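# Three arms unload two timbers from a roller feed onto a rack

## Task

Two timber lengths sit side by side in a stopped powered roller feed, nearly through, with just their ends still held by the rollers. Pressing the green button starts the feed and it keeps running until the red button is pressed. Each timber must end up lying in both hooks of the rack next to the outfeed, with neither one resting on the other, and the feed must be stopped at the end.

## Robot and tools

Robots. Three identical i2rt Big YAM arms, arm1, arm2 and arm3. Each has six joints, a two-finger gripper and a wrist camera. Foot (base_link) poses in the scene frame, metres, quaternion wxyz: arm1 at (-0.142, +0.806, +0.874) quat (+0.746, -0.004, -0.004, -0.666); arm2 at (+1.110, -0.719, +0.712) quat (+0.623, -0.004, -0.007, +0.782); arm3 at (-0.225, -0.825, +0.863) quat (+0.745, +0.004, -0.004, +0.667). Each foot faces along its own +x. Reach is roughly 1.0 m from the joint1 axis. Room cameras: cam_button, cam_end, cam_end2, cam_over, cam_side. Wrist cameras: arm1_cam_wrist, arm2_cam_wrist, arm3_cam_wrist. All images are 672x504.

Frame. One shared scene frame, origin on the floor, +z up. The hand point lies between the finger pads, about 1 cm short of the tips. The fingers extend along the hand's +z axis and open and close along its y axis. Printed hand positions can be off, more so at long reach.

move. Optional keys arm1, arm2, arm3 and cameras. Each arm key holds only that arm's share; an arm left out gets no new command but may keep pushing toward an older target. Inside an arm's share:
- joints: absolute targets keyed by name. joint1_rad -2.879..2.879 (turn about the foot, positive counter-clockwise seen from above); joint2_rad 0..3.141 (shoulder, 0 = upper arm back and level, positive raises then brings it forward); joint3_rad 0..3.019 (elbow, 0 = folded, positive opens); joint4_rad -1.692..1.57 (hand pitch, positive tips fingers up); joint5_rad -1.57..1.57 (sideways hand swing, positive toward the arm's right); joint6_rad -2.094..2.094 (hand roll, positive clockwise viewed from behind); gripper_m 0..0.093, fingertip gap in metres. Done tolerances: ±0.045, ±0.14, ±0.09, ±0.055, ±0.03, ±0.035 rad, gripper ±0.003 m.
- target: one list of seven numbers [x, y, z, qw, qx, qy, qz], an absolute hand pose in the scene frame (metres, unit quaternion), in the same form the hand line prints. The hand travels in a straight line from its current hand_target pose toward it. When target is given, joints may contain gripper_m only.
- speed: top path speed, 0.002..0.5 m/s (default 0.25), only with target; rotation is capped at twice that number in rad/s.
- min_time_s: 0.1..8 s, the shortest duration for this arm's joint motions; used with joints.
All motions in one call begin together; hand paths all finish together, paced by the slowest. Paths last 0.5 to 10 s and a call at most 15 s. Each control step clips the commanded pose to within 100 mm and 20 degrees of the measured hand, then solves inverse kinematics, favouring position. Expect errors of a centimetre or more, lag, drift and overshoot, worst near full stretch. Paths ignore obstacles and the other arms. Unknown keys make the call invalid; out-of-range numbers get it refused, and after a refusal the later move, wait and finished_scene calls in the same reply are skipped.

wait: seconds 0..10, plus optional cameras; commands nothing and returns state.
zoom_image: camera name and region [x0, y0, x1, y1] in pixels of that camera's newest image, at most 504 by 504.
finished_scene: scene number; ends the scene for good, so make no calls after it in that reply.

Reading results. The move line gives each moved arm "done" or its worst status, e.g. "move: arm1 done; arm2 time_out". joint_status and hand_status explain how motions ended: off_target (stopped short, may still push); time_out (each joint keeps a nearby target and keeps pushing; to relax one, send it its reported position); not_followed, "joint command not followed" or "pose unreachable" (a self/inter-arm collision check held the targets back; the gripper still acts). on_its_own lists uncommanded behaviour; "held at" is a target, not a reading. hand_target is the pose the held joint targets would give. Joint velocities are in rad/s (gripper m/s); "within noise" means still. Joint torques are total drive output in N m including gravity, with positive toward larger joint values; numbers 3 and 4 wrap at ±28. An arm in the "as last shown" list was not commanded, and its omitted lines are unchanged. The pictures line gives image order; images may lag the state slightly. A move with no action returns full state, all images and the scene number.

Gripper. While squeezing a hard part, gripper_m reads up to 0.005 m under its width (some read up to 0.002 over). Closed empty it reads 0.000-0.003. Targets about 0.005 m below the touch reading give full force, roughly 50-64 N per pad. To release, command well above the reading.

Timing. The scene keeps running while you think, and the robots hold the last command meanwhile. Long thinking means motion continues unobserved.

Cautions. Arms never stop on contact and can push hard; pressing arms into each other, or one gripper closing on another's fingers, is a robot-robot press and ends the scene. The clearance check may act too late and does not guard fingers, gripper housings and wrist cameras. Sustained pushing, stretched-out holding or carrying loads heats motors; at 85 °C a MOTOR HOT line appears, and at 100 °C the arm drops limp for 30-60 s or more (OVER-TEMPERATURE FAULT), with affected keys reporting limit_stop_at_motor_heat; resend those targets afterwards. Do not drop timber, release it while moving, slam or strike fixed or heavy items, or let anything fall far or leave the work area. Loose objects may occasionally get a small push. Finish with the red button pressed so the feed is off, and leave both timbers stable in the rack hooks.

Each tool is called after ">>>" in YAML: its name, and indented under it one key for each argument.

## Session

>>> move:

Scene clock: 0.00 s.
Joint torques (N m): no reading
Heat: arm1: hottest joint1_rad 23 °C; arm2: hottest joint3_rad 22 °C; arm3: hottest joint2_rad 22 °C.
Joint velocities: within noise
arm1.joint_positions: joint1_rad=-0.792 joint2_rad=+0.591 joint3_rad=+1.353 joint4_rad=-1.540 joint5_rad=-0.284 joint6_rad=-0.232 gripper_m=+0.09396
arm1.joint_status: not commanded
arm1.hand: x=-0.2259 y=+0.6317 z=+1.3681 quat_wxyz=(-0.252, -0.742, -0.531, +0.322) (m; scene frame)
arm1.hand_target: x=-0.2248 y=+0.6331 z=+1.3776 quat_wxyz=(-0.255, -0.738, -0.530, +0.332) (m; scene frame)
arm1.hand_status: not commanded
arm2.joint_positions: joint1_rad=+0.174 joint2_rad=+0.596 joint3_rad=+1.398 joint4_rad=-1.492 joint5_rad=-0.215 joint6_rad=-0.742 gripper_m=+0.09396
arm2.joint_status: not commanded
arm2.hand: x=+0.9917 y=-0.5514 z=+1.2298 quat_wxyz=(-0.294, +0.890, -0.145, -0.318) (m; scene frame)
arm2.hand_target: x=+0.9922 y=-0.5532 z=+1.2409 quat_wxyz=(-0.304, +0.884, -0.142, -0.324) (m; scene frame)
arm2.hand_status: not commanded
arm3.joint_positions: joint1_rad=-0.151 joint2_rad=+0.603 joint3_rad=+1.486 joint4_rad=-1.464 joint5_rad=+0.148 joint6_rad=-0.406 gripper_m=+0.09396
arm3.joint_status: not commanded
arm3.hand: x=-0.1490 y=-0.6490 z=+1.4265 quat_wxyz=(-0.459, +0.638, -0.600, -0.152) (m; scene frame)
arm3.hand_target: x=-0.1498 y=-0.6521 z=+1.4353 quat_wxyz=(-0.468, +0.633, -0.597, -0.156) (m; scene frame)
arm3.hand_status: not commanded
pictures: arm1_cam_wrist, arm2_cam_wrist, arm3_cam_wrist, cam_button, cam_end, cam_end2, cam_over, cam_side

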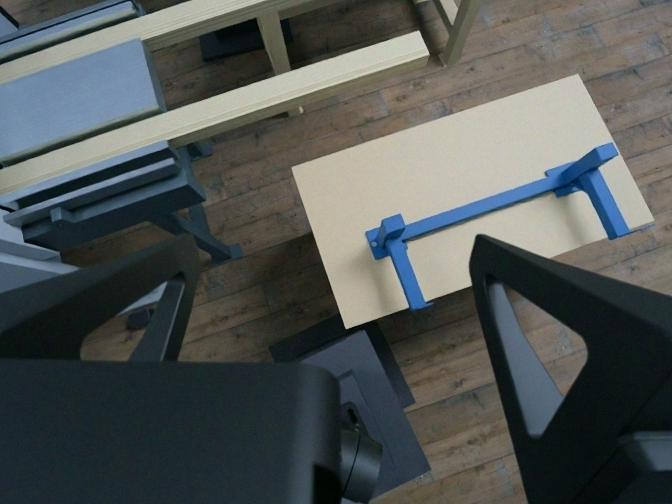

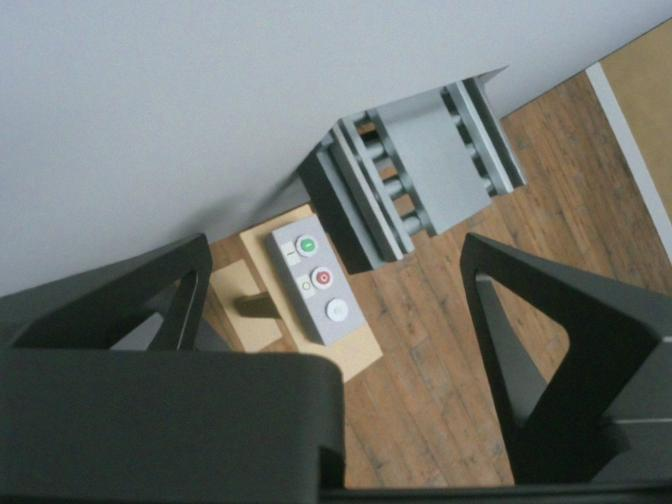

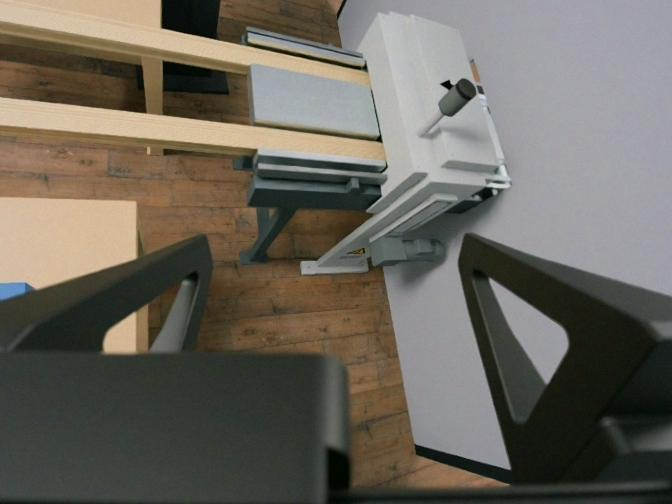

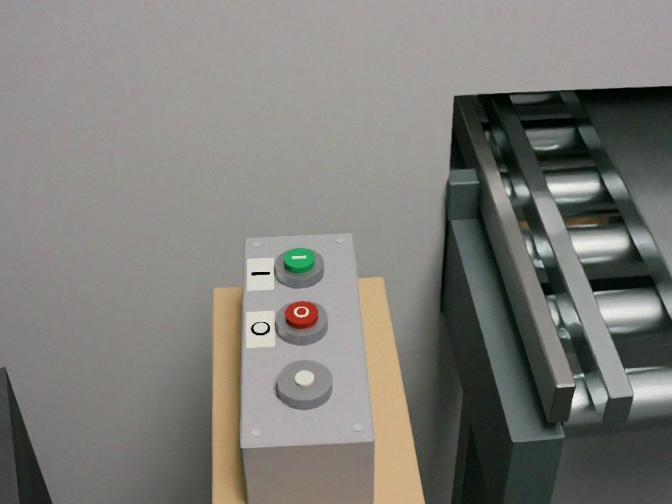

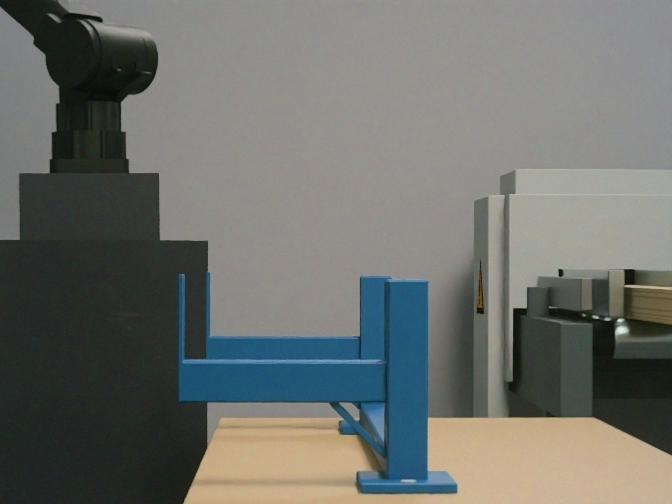

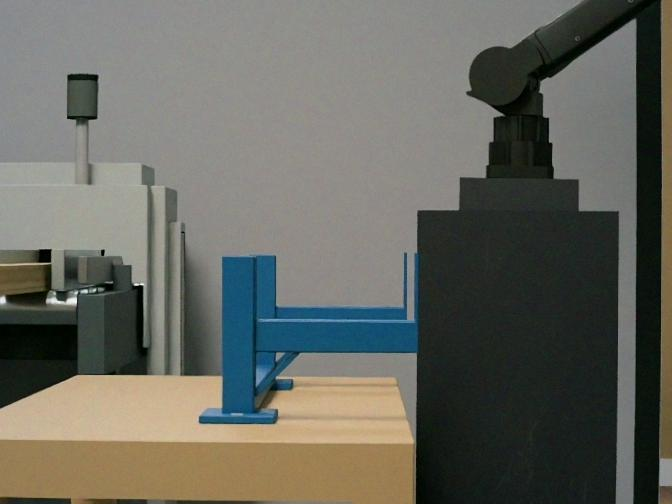

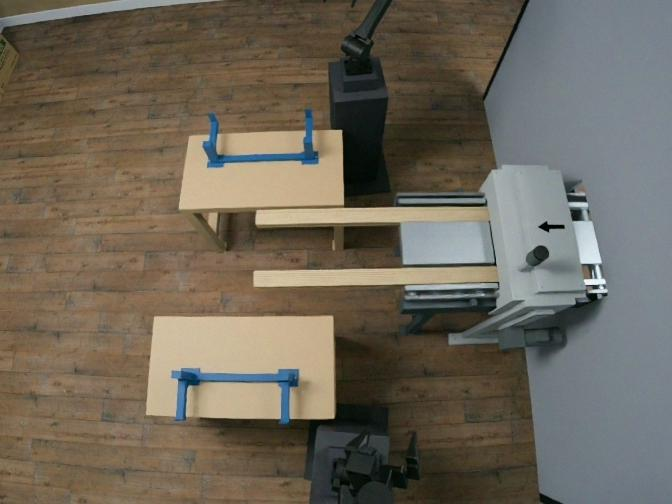

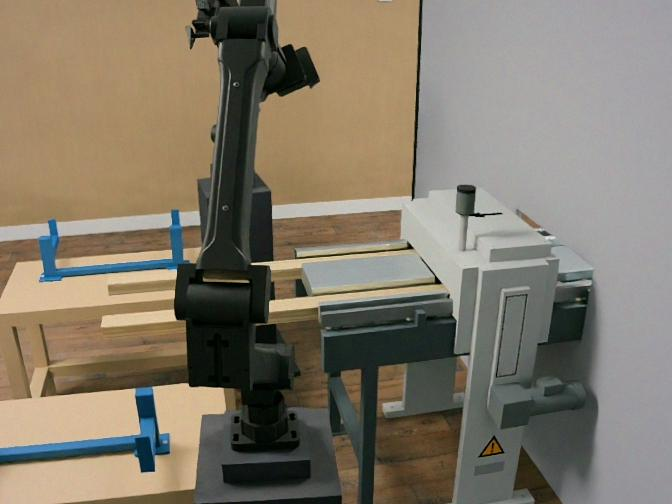

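>>> zoom_image:
  camera: "cam_over"
  region: [140, 90, 440, 315]

>>> zoom_image:
  camera: "cam_over"
  region: [300, 150, 620, 390]

>>> zoom_image:
  camera: "arm1_cam_wrist"
  region: [200, 0, 672, 354]

>>> zoom_image:
  camera: "cam_side"
  region: [80, 180, 600, 504]

Scaled by 1.680 from the camera's 672x504 image, which has a finer 960x720 frame.

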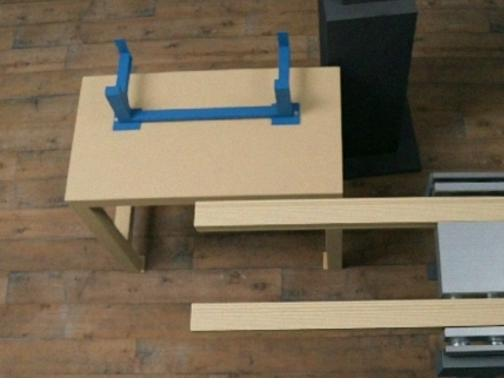

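Scaled by 1.575 from the camera's 672x504 image, which has a finer 960x720 frame.

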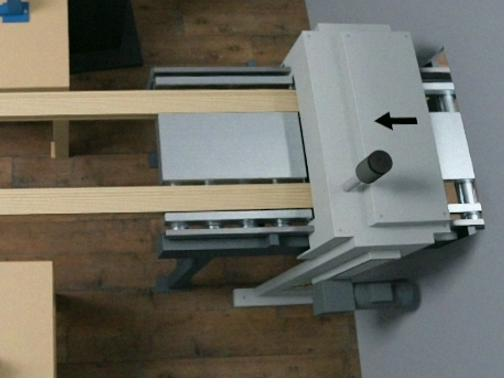

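Scaled by 1.068 from the camera's 672x504 image, which has a finer 960x720 frame.

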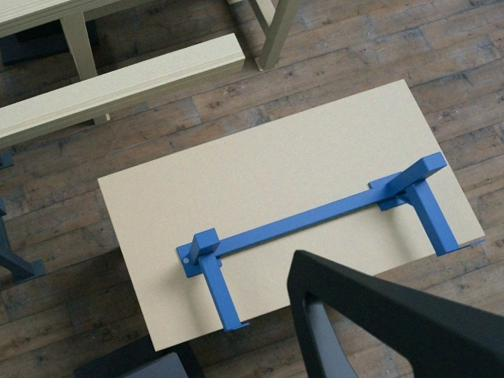

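Region (80, 180, 600, 504) is 520x324 pixels. A region can be at most 504 by 504 pixels.

>>> move:
  arm1: {"target":[-0.2,0.22,1.2,0,1,0,0],"speed":0.25}
  arm3: {"target":[-0.2,-0.22,1.2,0,1,0,0],"speed":0.25}
  cameras: ["arm1_cam_wrist","arm3_cam_wrist","cam_over","cam_side"]

Scene clock: 90.10 s.
Joint torques (N m): arm1=[-0.56 -15.79 14.49 -0.09 -0.11 0.07] | arm2=[-2.2 2.55 8.49 1.65 -0.12 0.17] | arm3=[-1.08 -14.1 12.71 0.47 -0.05 -0.02]
Heat: arm1: hottest joint3_rad 26 °C; arm2: hottest joint3_rad 27 °C; arm3: hottest joint3_rad 31 °C.
move: arm1 off_target; arm3 off_target
Joint velocities: within noise
arm1.joint_positions: joint1_rad=-0.200 joint2_rad=+1.833 joint3_rad=+2.035 joint4_rad=-1.672 joint5_rad=+0.006 joint6_rad=+1.465 gripper_m=+0.09396
arm1.joint_status: not commanded
arm1.hand: x=-0.1942 y=+0.2279 z=+1.1889 quat_wxyz=(-0.055, -0.998, -0.010, +0.007) (m; scene frame)
arm1.hand_target: x=-0.2000 y=+0.2208 z=+1.1993 quat_wxyz=(-0.067, -0.998, +0.000, +0.007) (m; scene frame)
arm1.hand_status: off_target (0.015 m and 6.5 deg from the pose sent, 0.445 m and 84.2 deg at the start; a joint's target at an end of its range on 47 of 135 steps)
arm2: as last shown
arm3.joint_positions: joint1_rad=+0.062 joint2_rad=+1.871 joint3_rad=+2.112 joint4_rad=-1.689 joint5_rad=-0.004 joint6_rad=-1.600 gripper_m=+0.09396
arm3.joint_status: not commanded
arm3.hand: x=-0.1962 y=-0.2296 z=+1.1873 quat_wxyz=(-0.067, +0.998, -0.009, +0.001) (m; scene frame)
arm3.hand_target: x=-0.2001 y=-0.2210 z=+1.1991 quat_wxyz=(-0.081, +0.997, +0.000, +0.003) (m; scene frame)
arm3.hand_status: off_target (0.016 m and 7.8 deg from the pose sent, 0.488 m and 100.8 deg at the start; a joint's target at an end of its range on 42 of 135 steps)
pictures: arm1_cam_wrist, arm3_cam_wrist, cam_over, cam_side

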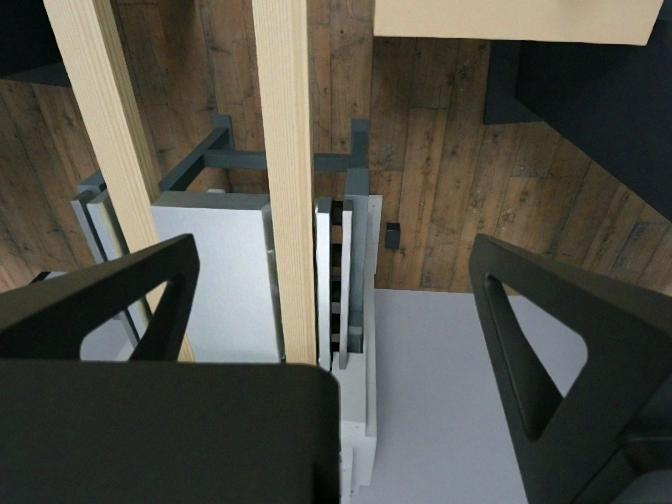

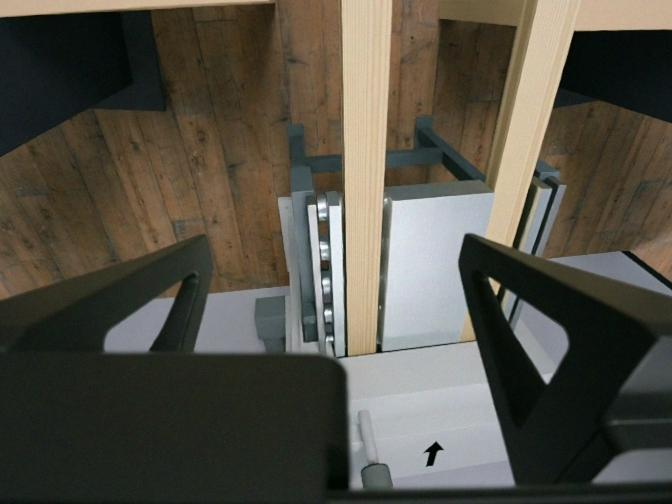

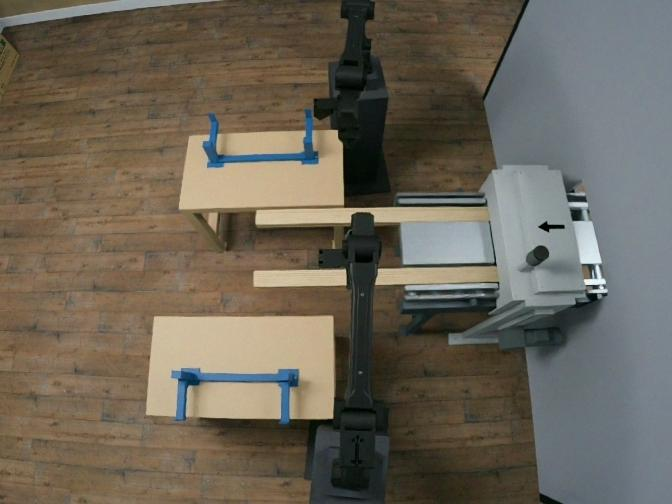

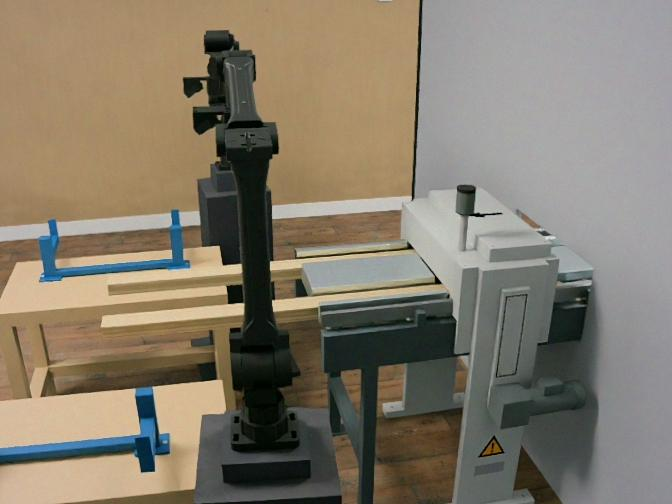

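>>> move:
  arm1: {"target":[-0.12,0.115,1.02,0,1,0,0],"speed":0.25}
  arm3: {"target":[-0.12,-0.12,1.02,0,1,0,0],"speed":0.25}
  cameras: ["arm1_cam_wrist","arm3_cam_wrist","cam_over","cam_side"]

Scene clock: 150.13 s.
Joint torques (N m): arm1=[0.73 -20.6 14.37 -0.35 -0.06 0.07] | arm2=[-2.14 2.55 8.47 1.65 -0.12 0.18] | arm3=[-2.14 -18.14 12.6 0.17 -0.09 -0.07]
Heat: arm1: hottest joint3_rad 34 °C; arm2: hottest joint3_rad 28 °C; arm3: hottest joint3_rad 36 °C.
move: arm1 off_target; arm3 done
Joint velocities: within noise
arm1.joint_positions: joint1_rad=-0.084 joint2_rad=+2.236 joint3_rad=+2.222 joint4_rad=-1.585 joint5_rad=+0.003 joint6_rad=+1.595 gripper_m=+0.09396
arm1.joint_status: not commanded
arm1.hand: x=-0.1234 y=+0.1245 z=+1.0149 quat_wxyz=(+0.008, -1.000, -0.002, +0.001) (m; scene frame)
arm1.hand_target: x=-0.1201 y=+0.1155 z=+1.0200 quat_wxyz=(+0.000, -1.000, +0.000, +0.000) (m; scene frame)
arm1.hand_status: off_target (0.011 m and 1.0 deg from the pose sent, 0.216 m and 6.5 deg at the start)
arm2: as last shown
arm3.joint_positions: joint1_rad=-0.032 joint2_rad=+2.326 joint3_rad=+2.420 joint4_rad=-1.690 joint5_rad=-0.001 joint6_rad=-1.708 gripper_m=+0.09396
arm3.joint_status: not commanded
arm3.hand: x=-0.1245 y=-0.1291 z=+1.0190 quat_wxyz=(+0.006, +1.000, -0.003, -0.002) (m; scene frame)
arm3.hand_target: x=-0.1200 y=-0.1206 z=+1.0200 quat_wxyz=(-0.002, +1.000, +0.000, +0.000) (m; scene frame)
arm3.hand_status: done (0.010 m and 0.8 deg from the pose sent, 0.214 m and 7.8 deg at the start; a joint's target at an end of its range on 13 of 59 steps)
pictures: arm1_cam_wrist, arm3_cam_wrist, cam_over, cam_side

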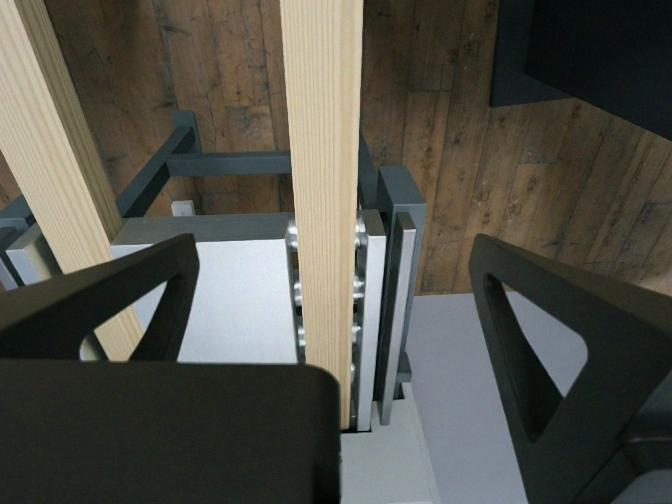

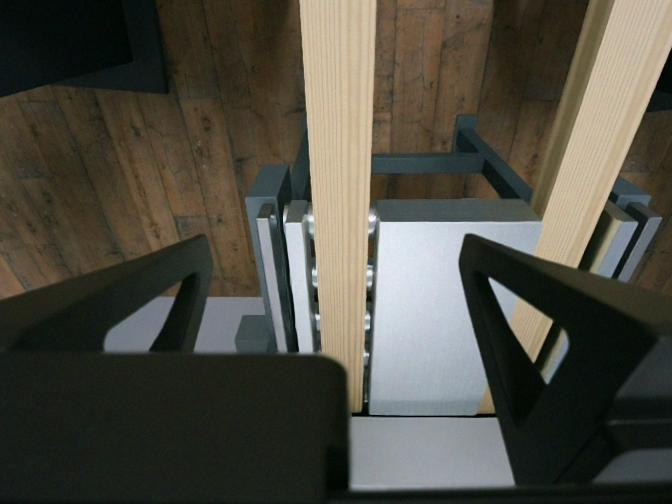

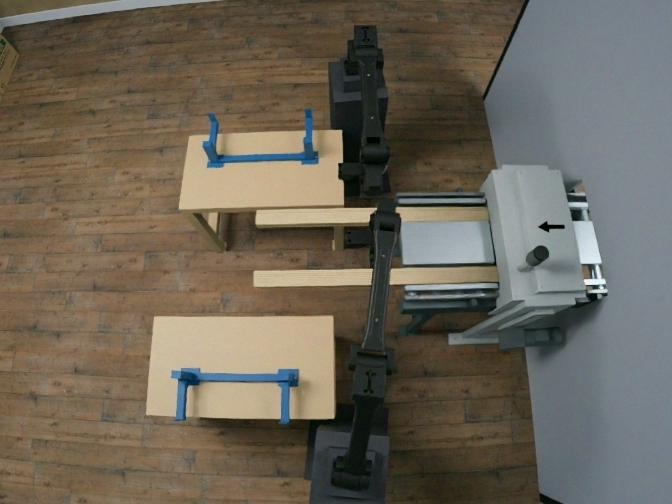

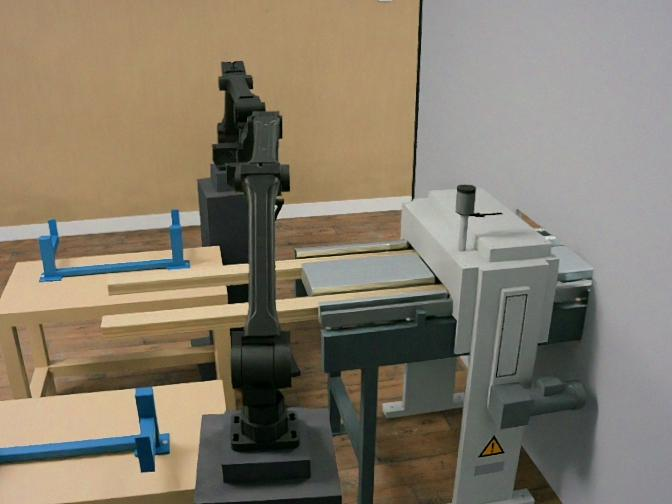

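>>> move:
  arm2: {"target":[1.0,-0.38,1.0,0,0.7071,-0.7071,0],"speed":0.25,"joints":{"gripper_m":0.0}}
  cameras: ["arm2_cam_wrist","cam_button"]

>>> zoom_image:
  camera: "arm2_cam_wrist"
  region: [100, 100, 600, 504]

Scene clock: 203.13 s.
Joint torques (N m): arm1=[0.73 -20.6 14.35 -0.24 -0.06 0.08] | arm2=[-3.19 -8.82 10.1 -0.27 -0.07 0.25] | arm3=[-2.14 -18.2 12.62 0.2 -0.08 -0.06]
Heat: arm1: hottest joint3_rad 33 °C; arm2: hottest joint3_rad 28 °C; arm3: hottest joint3_rad 38 °C.
move: arm2 off_target
Joint velocities: within noise
arm1, arm3: as last shown
arm1.hand_target: x=-0.1201 y=+0.1155 z=+1.0200 quat_wxyz=(-0.001, -1.000, +0.000, +0.000) (m; scene frame)
arm2.joint_positions: joint1_rad=+0.082 joint2_rad=+1.272 joint3_rad=+1.304 joint4_rad=-1.621 joint5_rad=-0.013 joint6_rad=+0.285 gripper_m=+0.00050
arm2.joint_status: all done
arm2.hand: x=+0.9982 y=-0.3850 z=+0.9890 quat_wxyz=(+0.003, +0.715, -0.699, +0.008) (m; scene frame)
arm2.hand_target: x=+1.0001 y=-0.3802 z=+0.9999 quat_wxyz=(+0.000, +0.707, -0.707, +0.000) (m; scene frame)
arm2.hand_status: off_target (0.012 m and 1.6 deg from the pose sent, 0.287 m and 86.0 deg at the start)
pictures: arm2_cam_wrist, cam_button

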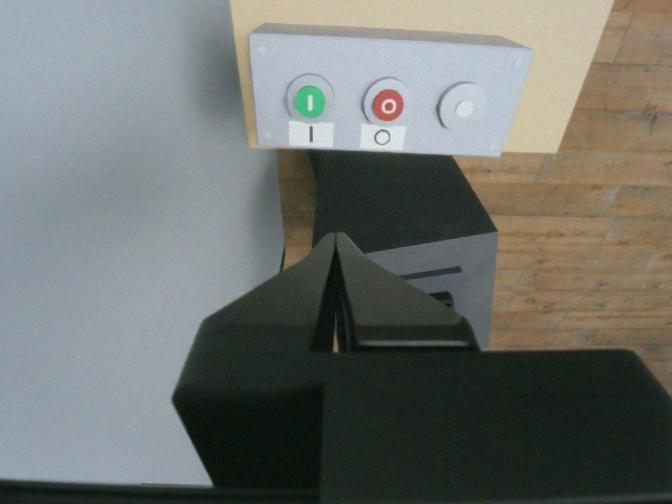

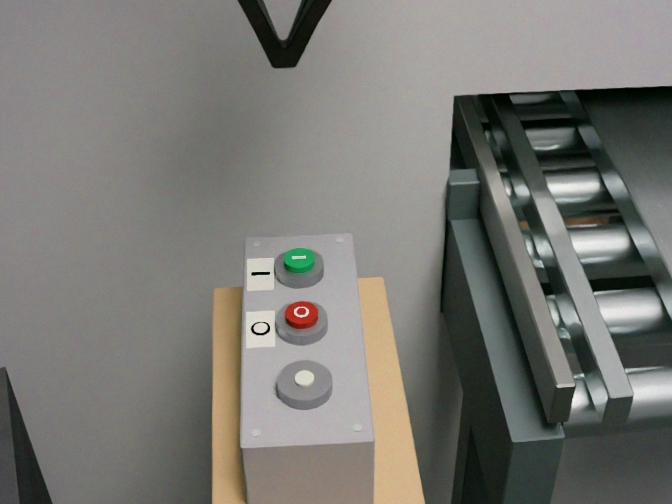

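Scaled by 1.008 from the camera's 672x504 image, which has a finer 960x720 frame.

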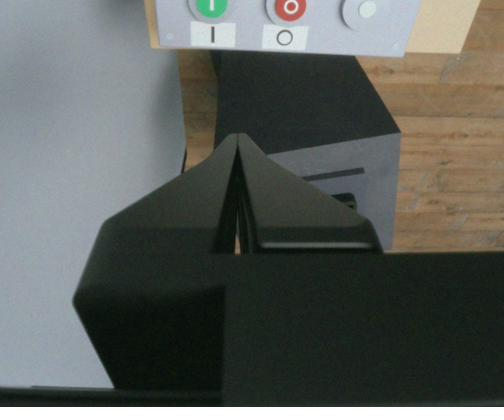

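>>> move:
  arm2: {"target":[0.981,-0.367,0.87,0,0.7071,-0.7071,0],"speed":0.2}
  cameras: ["arm2_cam_wrist","cam_button"]

Scene clock: 222.80 s.
Joint torques (N m): arm1=[0.79 -20.72 14.35 -0.32 -0.06 0.08] | arm2=[-1.55 -9.35 7.12 0.62 -0.04 0.25] | arm3=[-2.14 -18.32 12.62 0.2 -0.09 -0.06]
Heat: arm1: hottest joint3_rad 33 °C; arm2: hottest joint3_rad 30 °C; arm3: hottest joint3_rad 39 °C.
move: arm2 done
Joint velocities: within noise
arm1, arm3: as last shown
arm2.joint_positions: joint1_rad=+0.104 joint2_rad=+1.357 joint3_rad=+1.077 joint4_rad=-1.295 joint5_rad=-0.014 joint6_rad=+0.328 gripper_m=+0.00050
arm2.joint_status: not commanded
arm2.hand: x=+0.9855 y=-0.3666 z=+0.8741 quat_wxyz=(+0.000, +0.707, -0.707, +0.001) (m; scene frame)
arm2.hand_target: x=+0.9811 y=-0.3671 z=+0.8701 quat_wxyz=(+0.000, +0.707, -0.707, +0.000) (m; scene frame)
arm2.hand_status: done (0.006 m and 0.2 deg from the pose sent, 0.122 m and 1.6 deg at the start)
pictures: arm2_cam_wrist, cam_button

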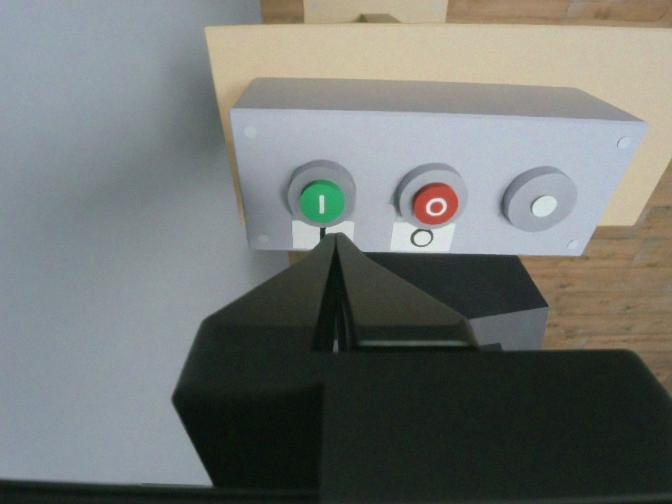

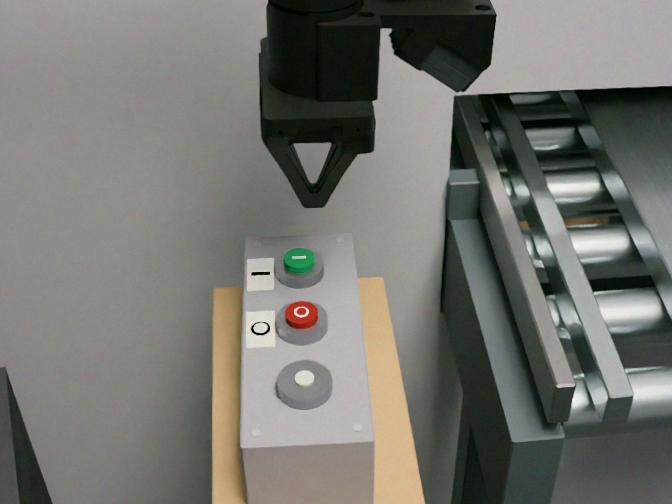

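>>> move:
  arm1: {"target":[-0.09,0.112,0.90,0,1,0,0],"speed":0.2}
  arm3: {"target":[-0.09,-0.118,0.90,0,1,0,0],"speed":0.2}
  cameras: ["arm1_cam_wrist","arm3_cam_wrist"]

Scene clock: 235.67 s.
Joint torques (N m): arm1=[0.44 -21.42 10.91 0.61 -0.07 0.11] | arm2=[-1.55 -9.47 7.12 0.62 -0.04 0.26] | arm3=[-2.02 -19.14 8.94 0.92 -0.08 -0.06]
Heat: arm1: hottest joint3_rad 34 °C; arm2: hottest joint3_rad 29 °C; arm3: hottest joint3_rad 39 °C.
move: arm1 done; arm3 off_target
Joint velocities: within noise
arm1.joint_positions: joint1_rad=-0.041 joint2_rad=+2.307 joint3_rad=+2.056 joint4_rad=-1.340 joint5_rad=+0.003 joint6_rad=+1.637 gripper_m=+0.09396
arm1.joint_status: not commanded
arm1.hand: x=-0.0933 y=+0.1169 z=+0.9051 quat_wxyz=(+0.004, -1.000, -0.002, +0.002) (m; scene frame)
arm1.hand_target: x=-0.0901 y=+0.1122 z=+0.8999 quat_wxyz=(+0.000, -1.000, +0.000, +0.000) (m; scene frame)
arm1.hand_status: done (0.008 m and 0.5 deg from the pose sent, 0.120 m and 1.0 deg at the start)
arm2: as last shown
arm2.joint_positions: joint1_rad=+0.104 joint2_rad=+1.357 joint3_rad=+1.077 joint4_rad=-1.295 joint5_rad=-0.014 joint6_rad=+0.329 gripper_m=+0.00050
arm3.joint_positions: joint1_rad=-0.074 joint2_rad=+2.373 joint3_rad=+2.229 joint4_rad=-1.431 joint5_rad=-0.001 joint6_rad=-1.748 gripper_m=+0.09396
arm3.joint_status: not commanded
arm3.hand: x=-0.0930 y=-0.1195 z=+0.9136 quat_wxyz=(-0.004, +1.000, -0.003, -0.001) (m; scene frame)
arm3.hand_target: x=-0.0901 y=-0.1183 z=+0.9001 quat_wxyz=(+0.000, +1.000, +0.000, +0.000) (m; scene frame)
arm3.hand_status: off_target (0.014 m and 0.6 deg from the pose sent, 0.124 m and 0.8 deg at the start)
pictures: arm1_cam_wrist, arm3_cam_wrist

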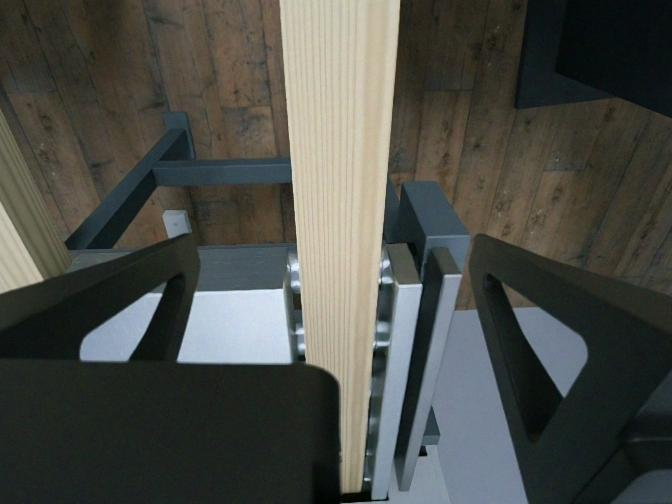

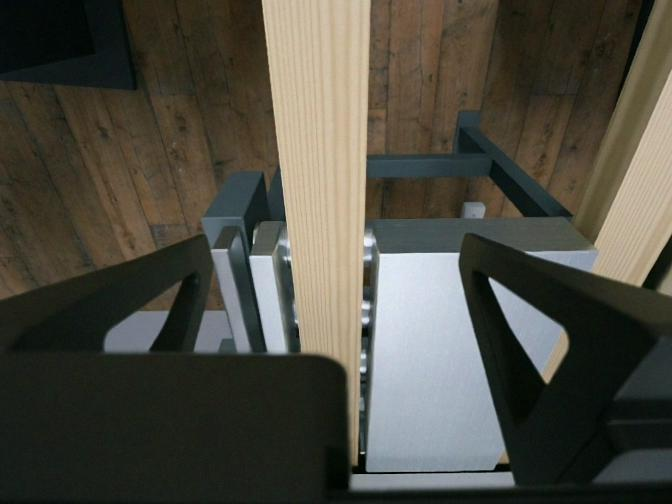

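>>> move:
  arm1: {"target":[-0.09,0.114,0.795,0,1,0,0],"speed":0.12}
  arm3: {"target":[-0.09,-0.125,0.79,0,1,0,0],"speed":0.12}
  cameras: ["arm1_cam_wrist","arm3_cam_wrist","cam_side"]

Scene clock: 249.13 s.
Joint torques (N m): arm1=[0.67 -21.66 10.02 0.5 -0.08 0.08] | arm2=[-1.55 -9.47 7.12 0.62 -0.04 0.26] | arm3=[-2.2 -18.84 8.24 0.92 -0.07 -0.06]
Heat: arm1: hottest joint3_rad 33 °C; arm2: hottest joint3_rad 29 °C; arm3: hottest joint3_rad 38 °C.
move: arm1 off_target; arm3 off_target
Joint velocities: within noise
arm1.joint_positions: joint1_rad=-0.041 joint2_rad=+2.406 joint3_rad=+1.969 joint4_rad=-1.142 joint5_rad=+0.003 joint6_rad=+1.638 gripper_m=+0.09396
arm1.joint_status: not commanded
arm1.hand: x=-0.0931 y=+0.1149 z=+0.8069 quat_wxyz=(-0.002, -1.000, -0.002, +0.001) (m; scene frame)
arm1.hand_target: x=-0.0901 y=+0.1143 z=+0.7952 quat_wxyz=(+0.000, -1.000, +0.000, +0.000) (m; scene frame)
arm1.hand_status: off_target (0.012 m and 0.4 deg from the pose sent, 0.110 m and 0.5 deg at the start)
arm2: as last shown
arm3.joint_positions: joint1_rad=-0.074 joint2_rad=+2.451 joint3_rad=+2.084 joint4_rad=-1.203 joint5_rad=-0.001 joint6_rad=-1.751 gripper_m=+0.09396
arm3.joint_status: not commanded
arm3.hand: x=-0.0938 y=-0.1226 z=+0.8060 quat_wxyz=(-0.007, +1.000, -0.002, +0.000) (m; scene frame)
arm3.hand_target: x=-0.0902 y=-0.1254 z=+0.7902 quat_wxyz=(+0.000, +1.000, +0.000, +0.000) (m; scene frame)
arm3.hand_status: off_target (0.017 m and 0.8 deg from the pose sent, 0.124 m and 0.6 deg at the start)
pictures: arm1_cam_wrist, arm3_cam_wrist, cam_side

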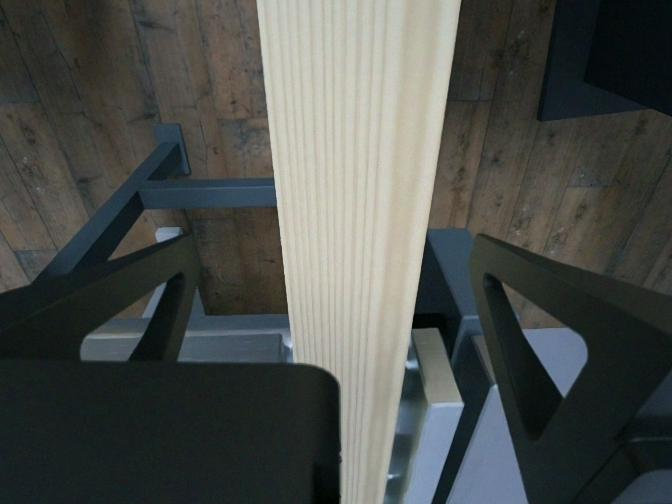

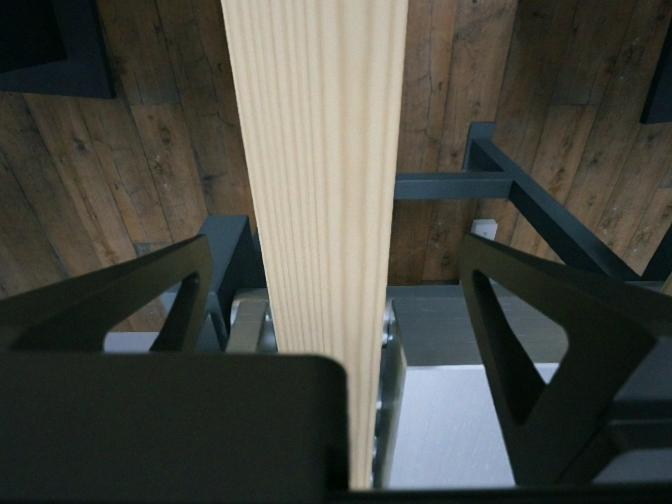

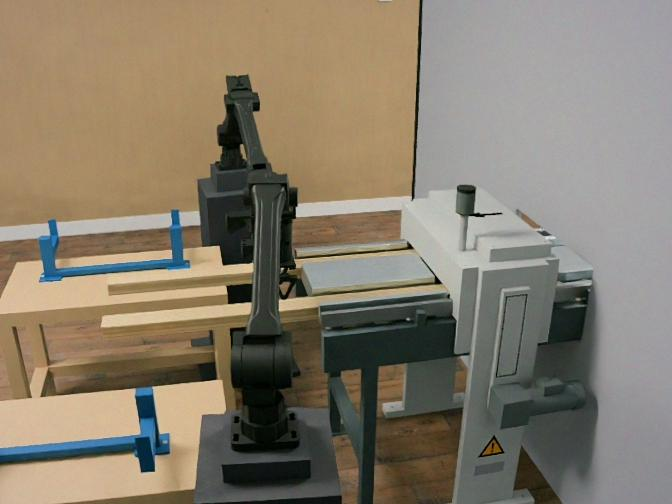

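>>> move:
  arm1: {"target":[-0.09,0.121,0.756,0,1,0,0],"speed":0.1}
  arm3: {"target":[-0.09,-0.131,0.752,0,1,0,0],"speed":0.1}
  cameras: ["arm1_cam_wrist","arm3_cam_wrist","cam_side","cam_end2","cam_end"]

>>> zoom_image:
  camera: "cam_side"
  region: [200, 220, 400, 370]

Scene clock: 275.63 s.
Joint torques (N m): arm1=[0.85 -20.72 9.29 0.64 -0.05 0.07] | arm2=[-1.55 -9.41 7.12 0.62 -0.04 0.25] | arm3=[-2.32 -18.78 7.9 0.96 -0.08 -0.06]
Heat: arm1: hottest joint2_rad 30 °C; arm2: hottest joint3_rad 28 °C; arm3: hottest joint3_rad 37 °C.
move: arm1 off_target; arm3 off_target
Joint velocities: within noise
arm1.joint_positions: joint1_rad=-0.041 joint2_rad=+2.443 joint3_rad=+1.928 joint4_rad=-1.063 joint5_rad=+0.003 joint6_rad=+1.639 gripper_m=+0.09396
arm1.joint_status: not commanded
arm1.hand: x=-0.0935 y=+0.1209 z=+0.7678 quat_wxyz=(-0.002, -1.000, -0.002, +0.001) (m; scene frame)
arm1.hand_target: x=-0.0901 y=+0.1212 z=+0.7561 quat_wxyz=(+0.000, -1.000, +0.000, +0.000) (m; scene frame)
arm1.hand_status: off_target (0.012 m and 0.4 deg from the pose sent, 0.051 m and 0.4 deg at the start)
arm2: as last shown
arm3.joint_positions: joint1_rad=-0.074 joint2_rad=+2.483 joint3_rad=+2.042 joint4_rad=-1.127 joint5_rad=-0.001 joint6_rad=-1.752 gripper_m=+0.09396
arm3.joint_status: not commanded
arm3.hand: x=-0.0946 y=-0.1268 z=+0.7691 quat_wxyz=(-0.008, +1.000, -0.001, +0.000) (m; scene frame)
arm3.hand_target: x=-0.0902 y=-0.1314 z=+0.7523 quat_wxyz=(+0.000, +1.000, +0.000, +0.000) (m; scene frame)
arm3.hand_status: off_target (0.018 m and 0.9 deg from the pose sent, 0.055 m and 0.8 deg at the start)
pictures: arm1_cam_wrist, arm3_cam_wrist, cam_end, cam_end2, cam_side

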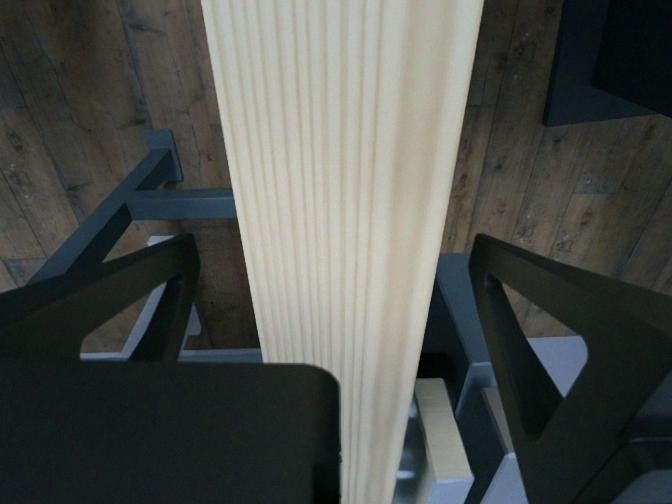

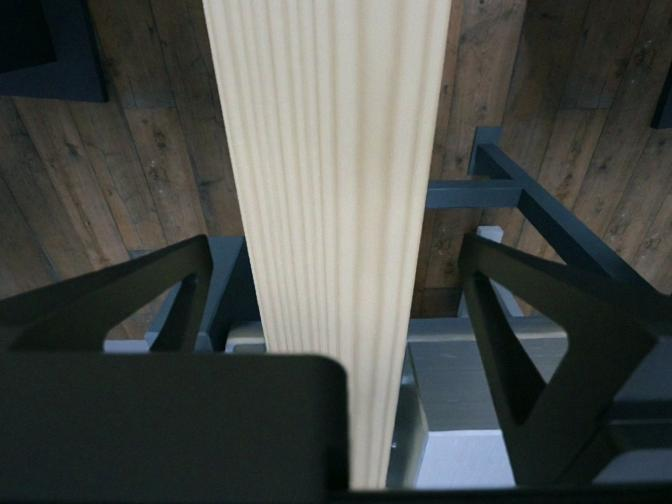

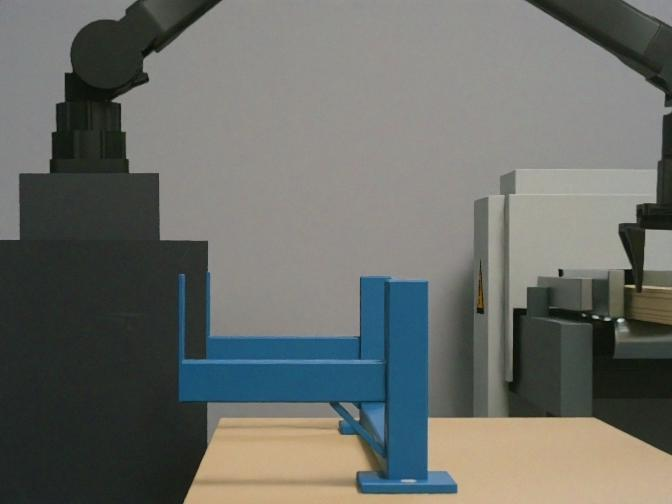

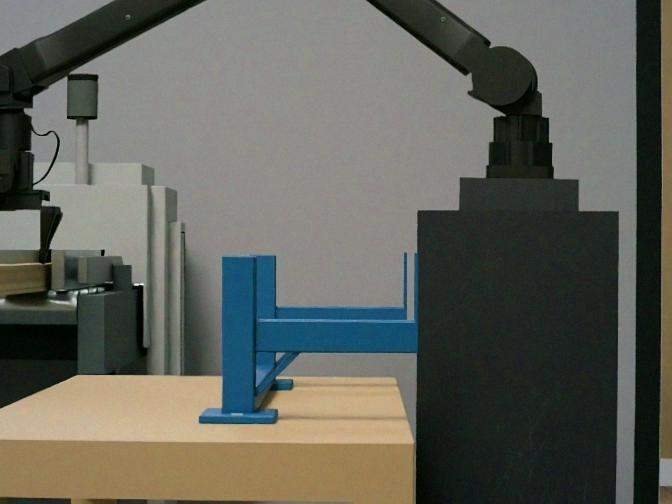

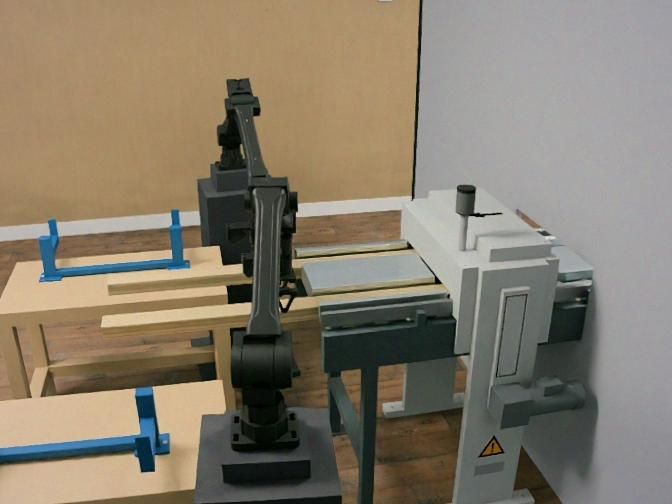

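Scaled by 2.520 from the camera's 672x504 image, which has a finer 960x720 frame.

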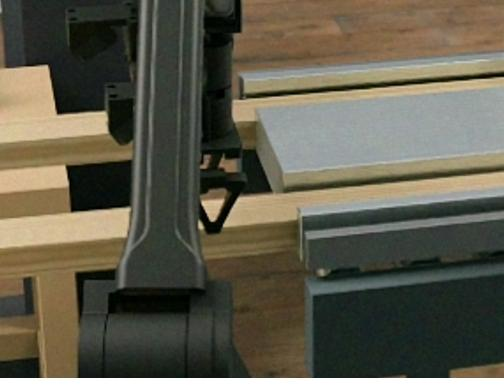

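>>> zoom_image:
  camera: "cam_end"
  region: [522, 180, 672, 360]

>>> zoom_image:
  camera: "cam_end2"
  region: [0, 170, 150, 350]

Scaled by 2.800 from the camera's 672x504 image, which has a finer 960x720 frame.

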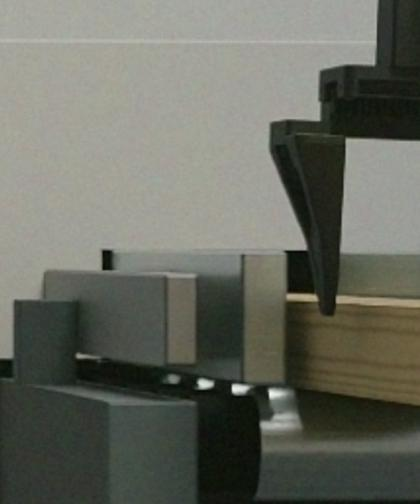

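Scaled by 2.800 from the camera's 672x504 image, which has a finer 960x720 frame.

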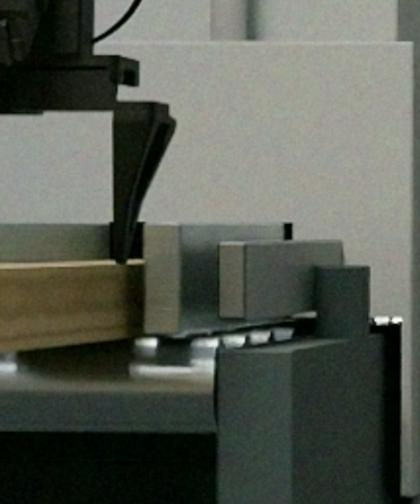

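>>> move:
  arm1: {"target":[-0.09,0.123,0.733,0,1,0,0],"speed":0.1}
  arm3: {"target":[-0.09,-0.131,0.725,0,1,0,0],"speed":0.1}
  cameras: ["arm1_cam_wrist","arm3_cam_wrist","cam_end2","cam_end"]

>>> zoom_image:
  camera: "cam_end"
  region: [522, 180, 672, 360]

>>> zoom_image:
  camera: "cam_end2"
  region: [0, 170, 150, 350]

Scene clock: 297.17 s.
Joint torques (N m): arm1=[0.79 -21.13 8.96 0.59 -0.06 0.08] | arm2=[-1.55 -9.47 7.12 0.62 -0.04 0.26] | arm3=[-2.37 -18.49 7.87 0.95 -0.08 -0.05]
Heat: arm1: hottest joint2_rad 30 °C; arm2: hottest joint3_rad 28 °C; arm3: hottest joint3_rad 37 °C.
move: arm1 off_target; arm3 off_target
Joint velocities: within noise
arm1.joint_positions: joint1_rad=-0.041 joint2_rad=+2.470 joint3_rad=+1.921 joint4_rad=-1.024 joint5_rad=+0.003 joint6_rad=+1.639 gripper_m=+0.09396
arm1.joint_status: not commanded
arm1.hand: x=-0.0935 y=+0.1208 z=+0.7476 quat_wxyz=(-0.005, -1.000, -0.002, +0.001) (m; scene frame)
arm1.hand_target: x=-0.0902 y=+0.1233 z=+0.7332 quat_wxyz=(+0.000, -1.000, +0.000, +0.000) (m; scene frame)
arm1.hand_status: off_target (0.015 m and 0.6 deg from the pose sent, 0.035 m and 0.4 deg at the start)
arm2: as last shown
arm3.joint_positions: joint1_rad=-0.074 joint2_rad=+2.522 joint3_rad=+2.042 joint4_rad=-1.088 joint5_rad=-0.001 joint6_rad=-1.752 gripper_m=+0.09396
arm3.joint_status: not commanded
arm3.hand: x=-0.0946 y=-0.1263 z=+0.7424 quat_wxyz=(-0.008, +1.000, -0.001, +0.000) (m; scene frame)
arm3.hand_target: x=-0.0902 y=-0.1314 z=+0.7253 quat_wxyz=(+0.000, +1.000, +0.000, +0.000) (m; scene frame)
arm3.hand_status: off_target (0.019 m and 0.9 deg from the pose sent, 0.045 m and 0.9 deg at the start)
pictures: arm1_cam_wrist, arm3_cam_wrist, cam_end, cam_end2

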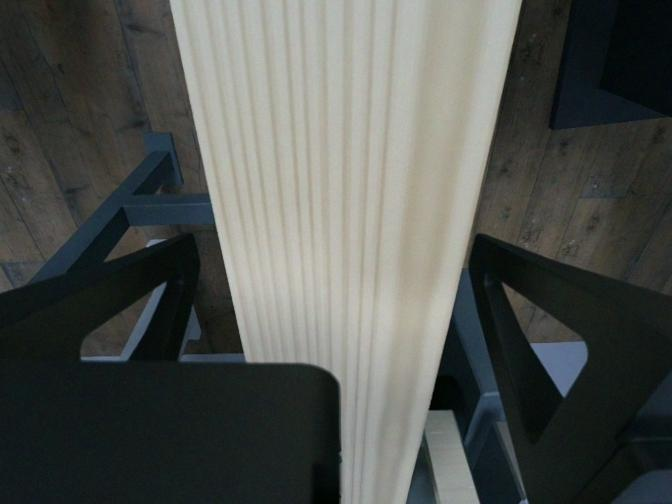

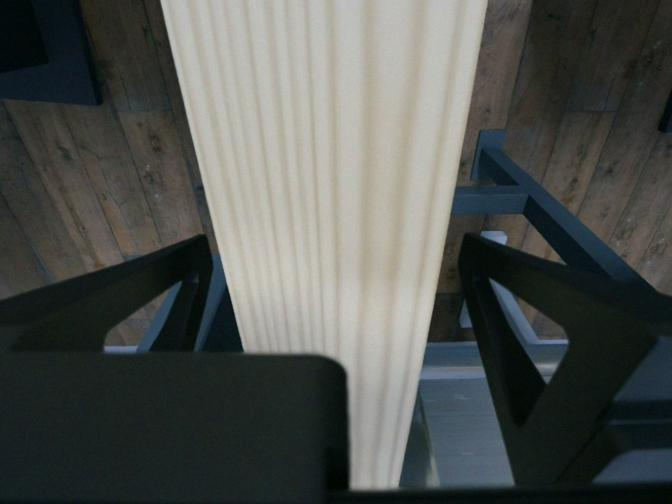

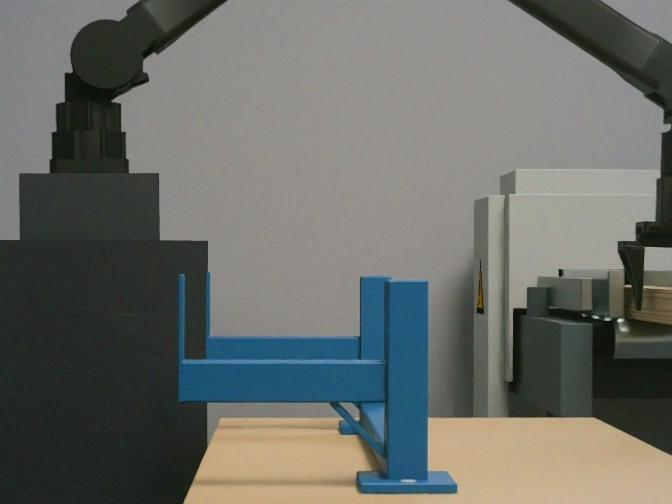

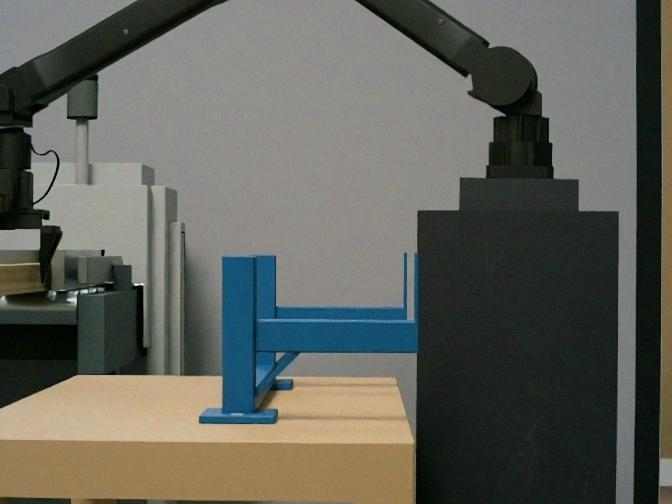

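Scaled by 2.800 from the camera's 672x504 image, which has a finer 960x720 frame.

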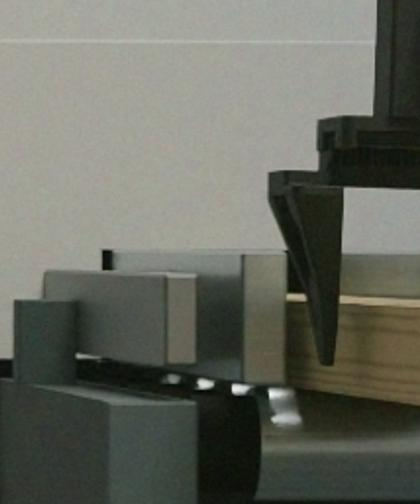

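Scaled by 2.800 from the camera's 672x504 image, which has a finer 960x720 frame.

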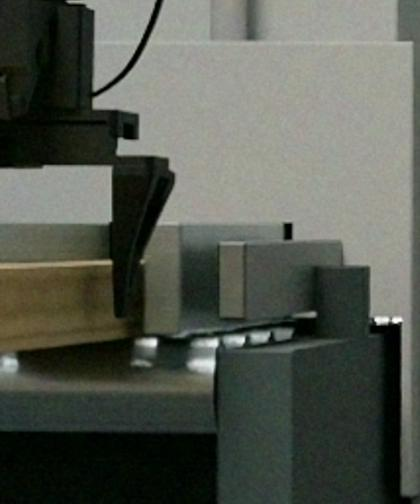

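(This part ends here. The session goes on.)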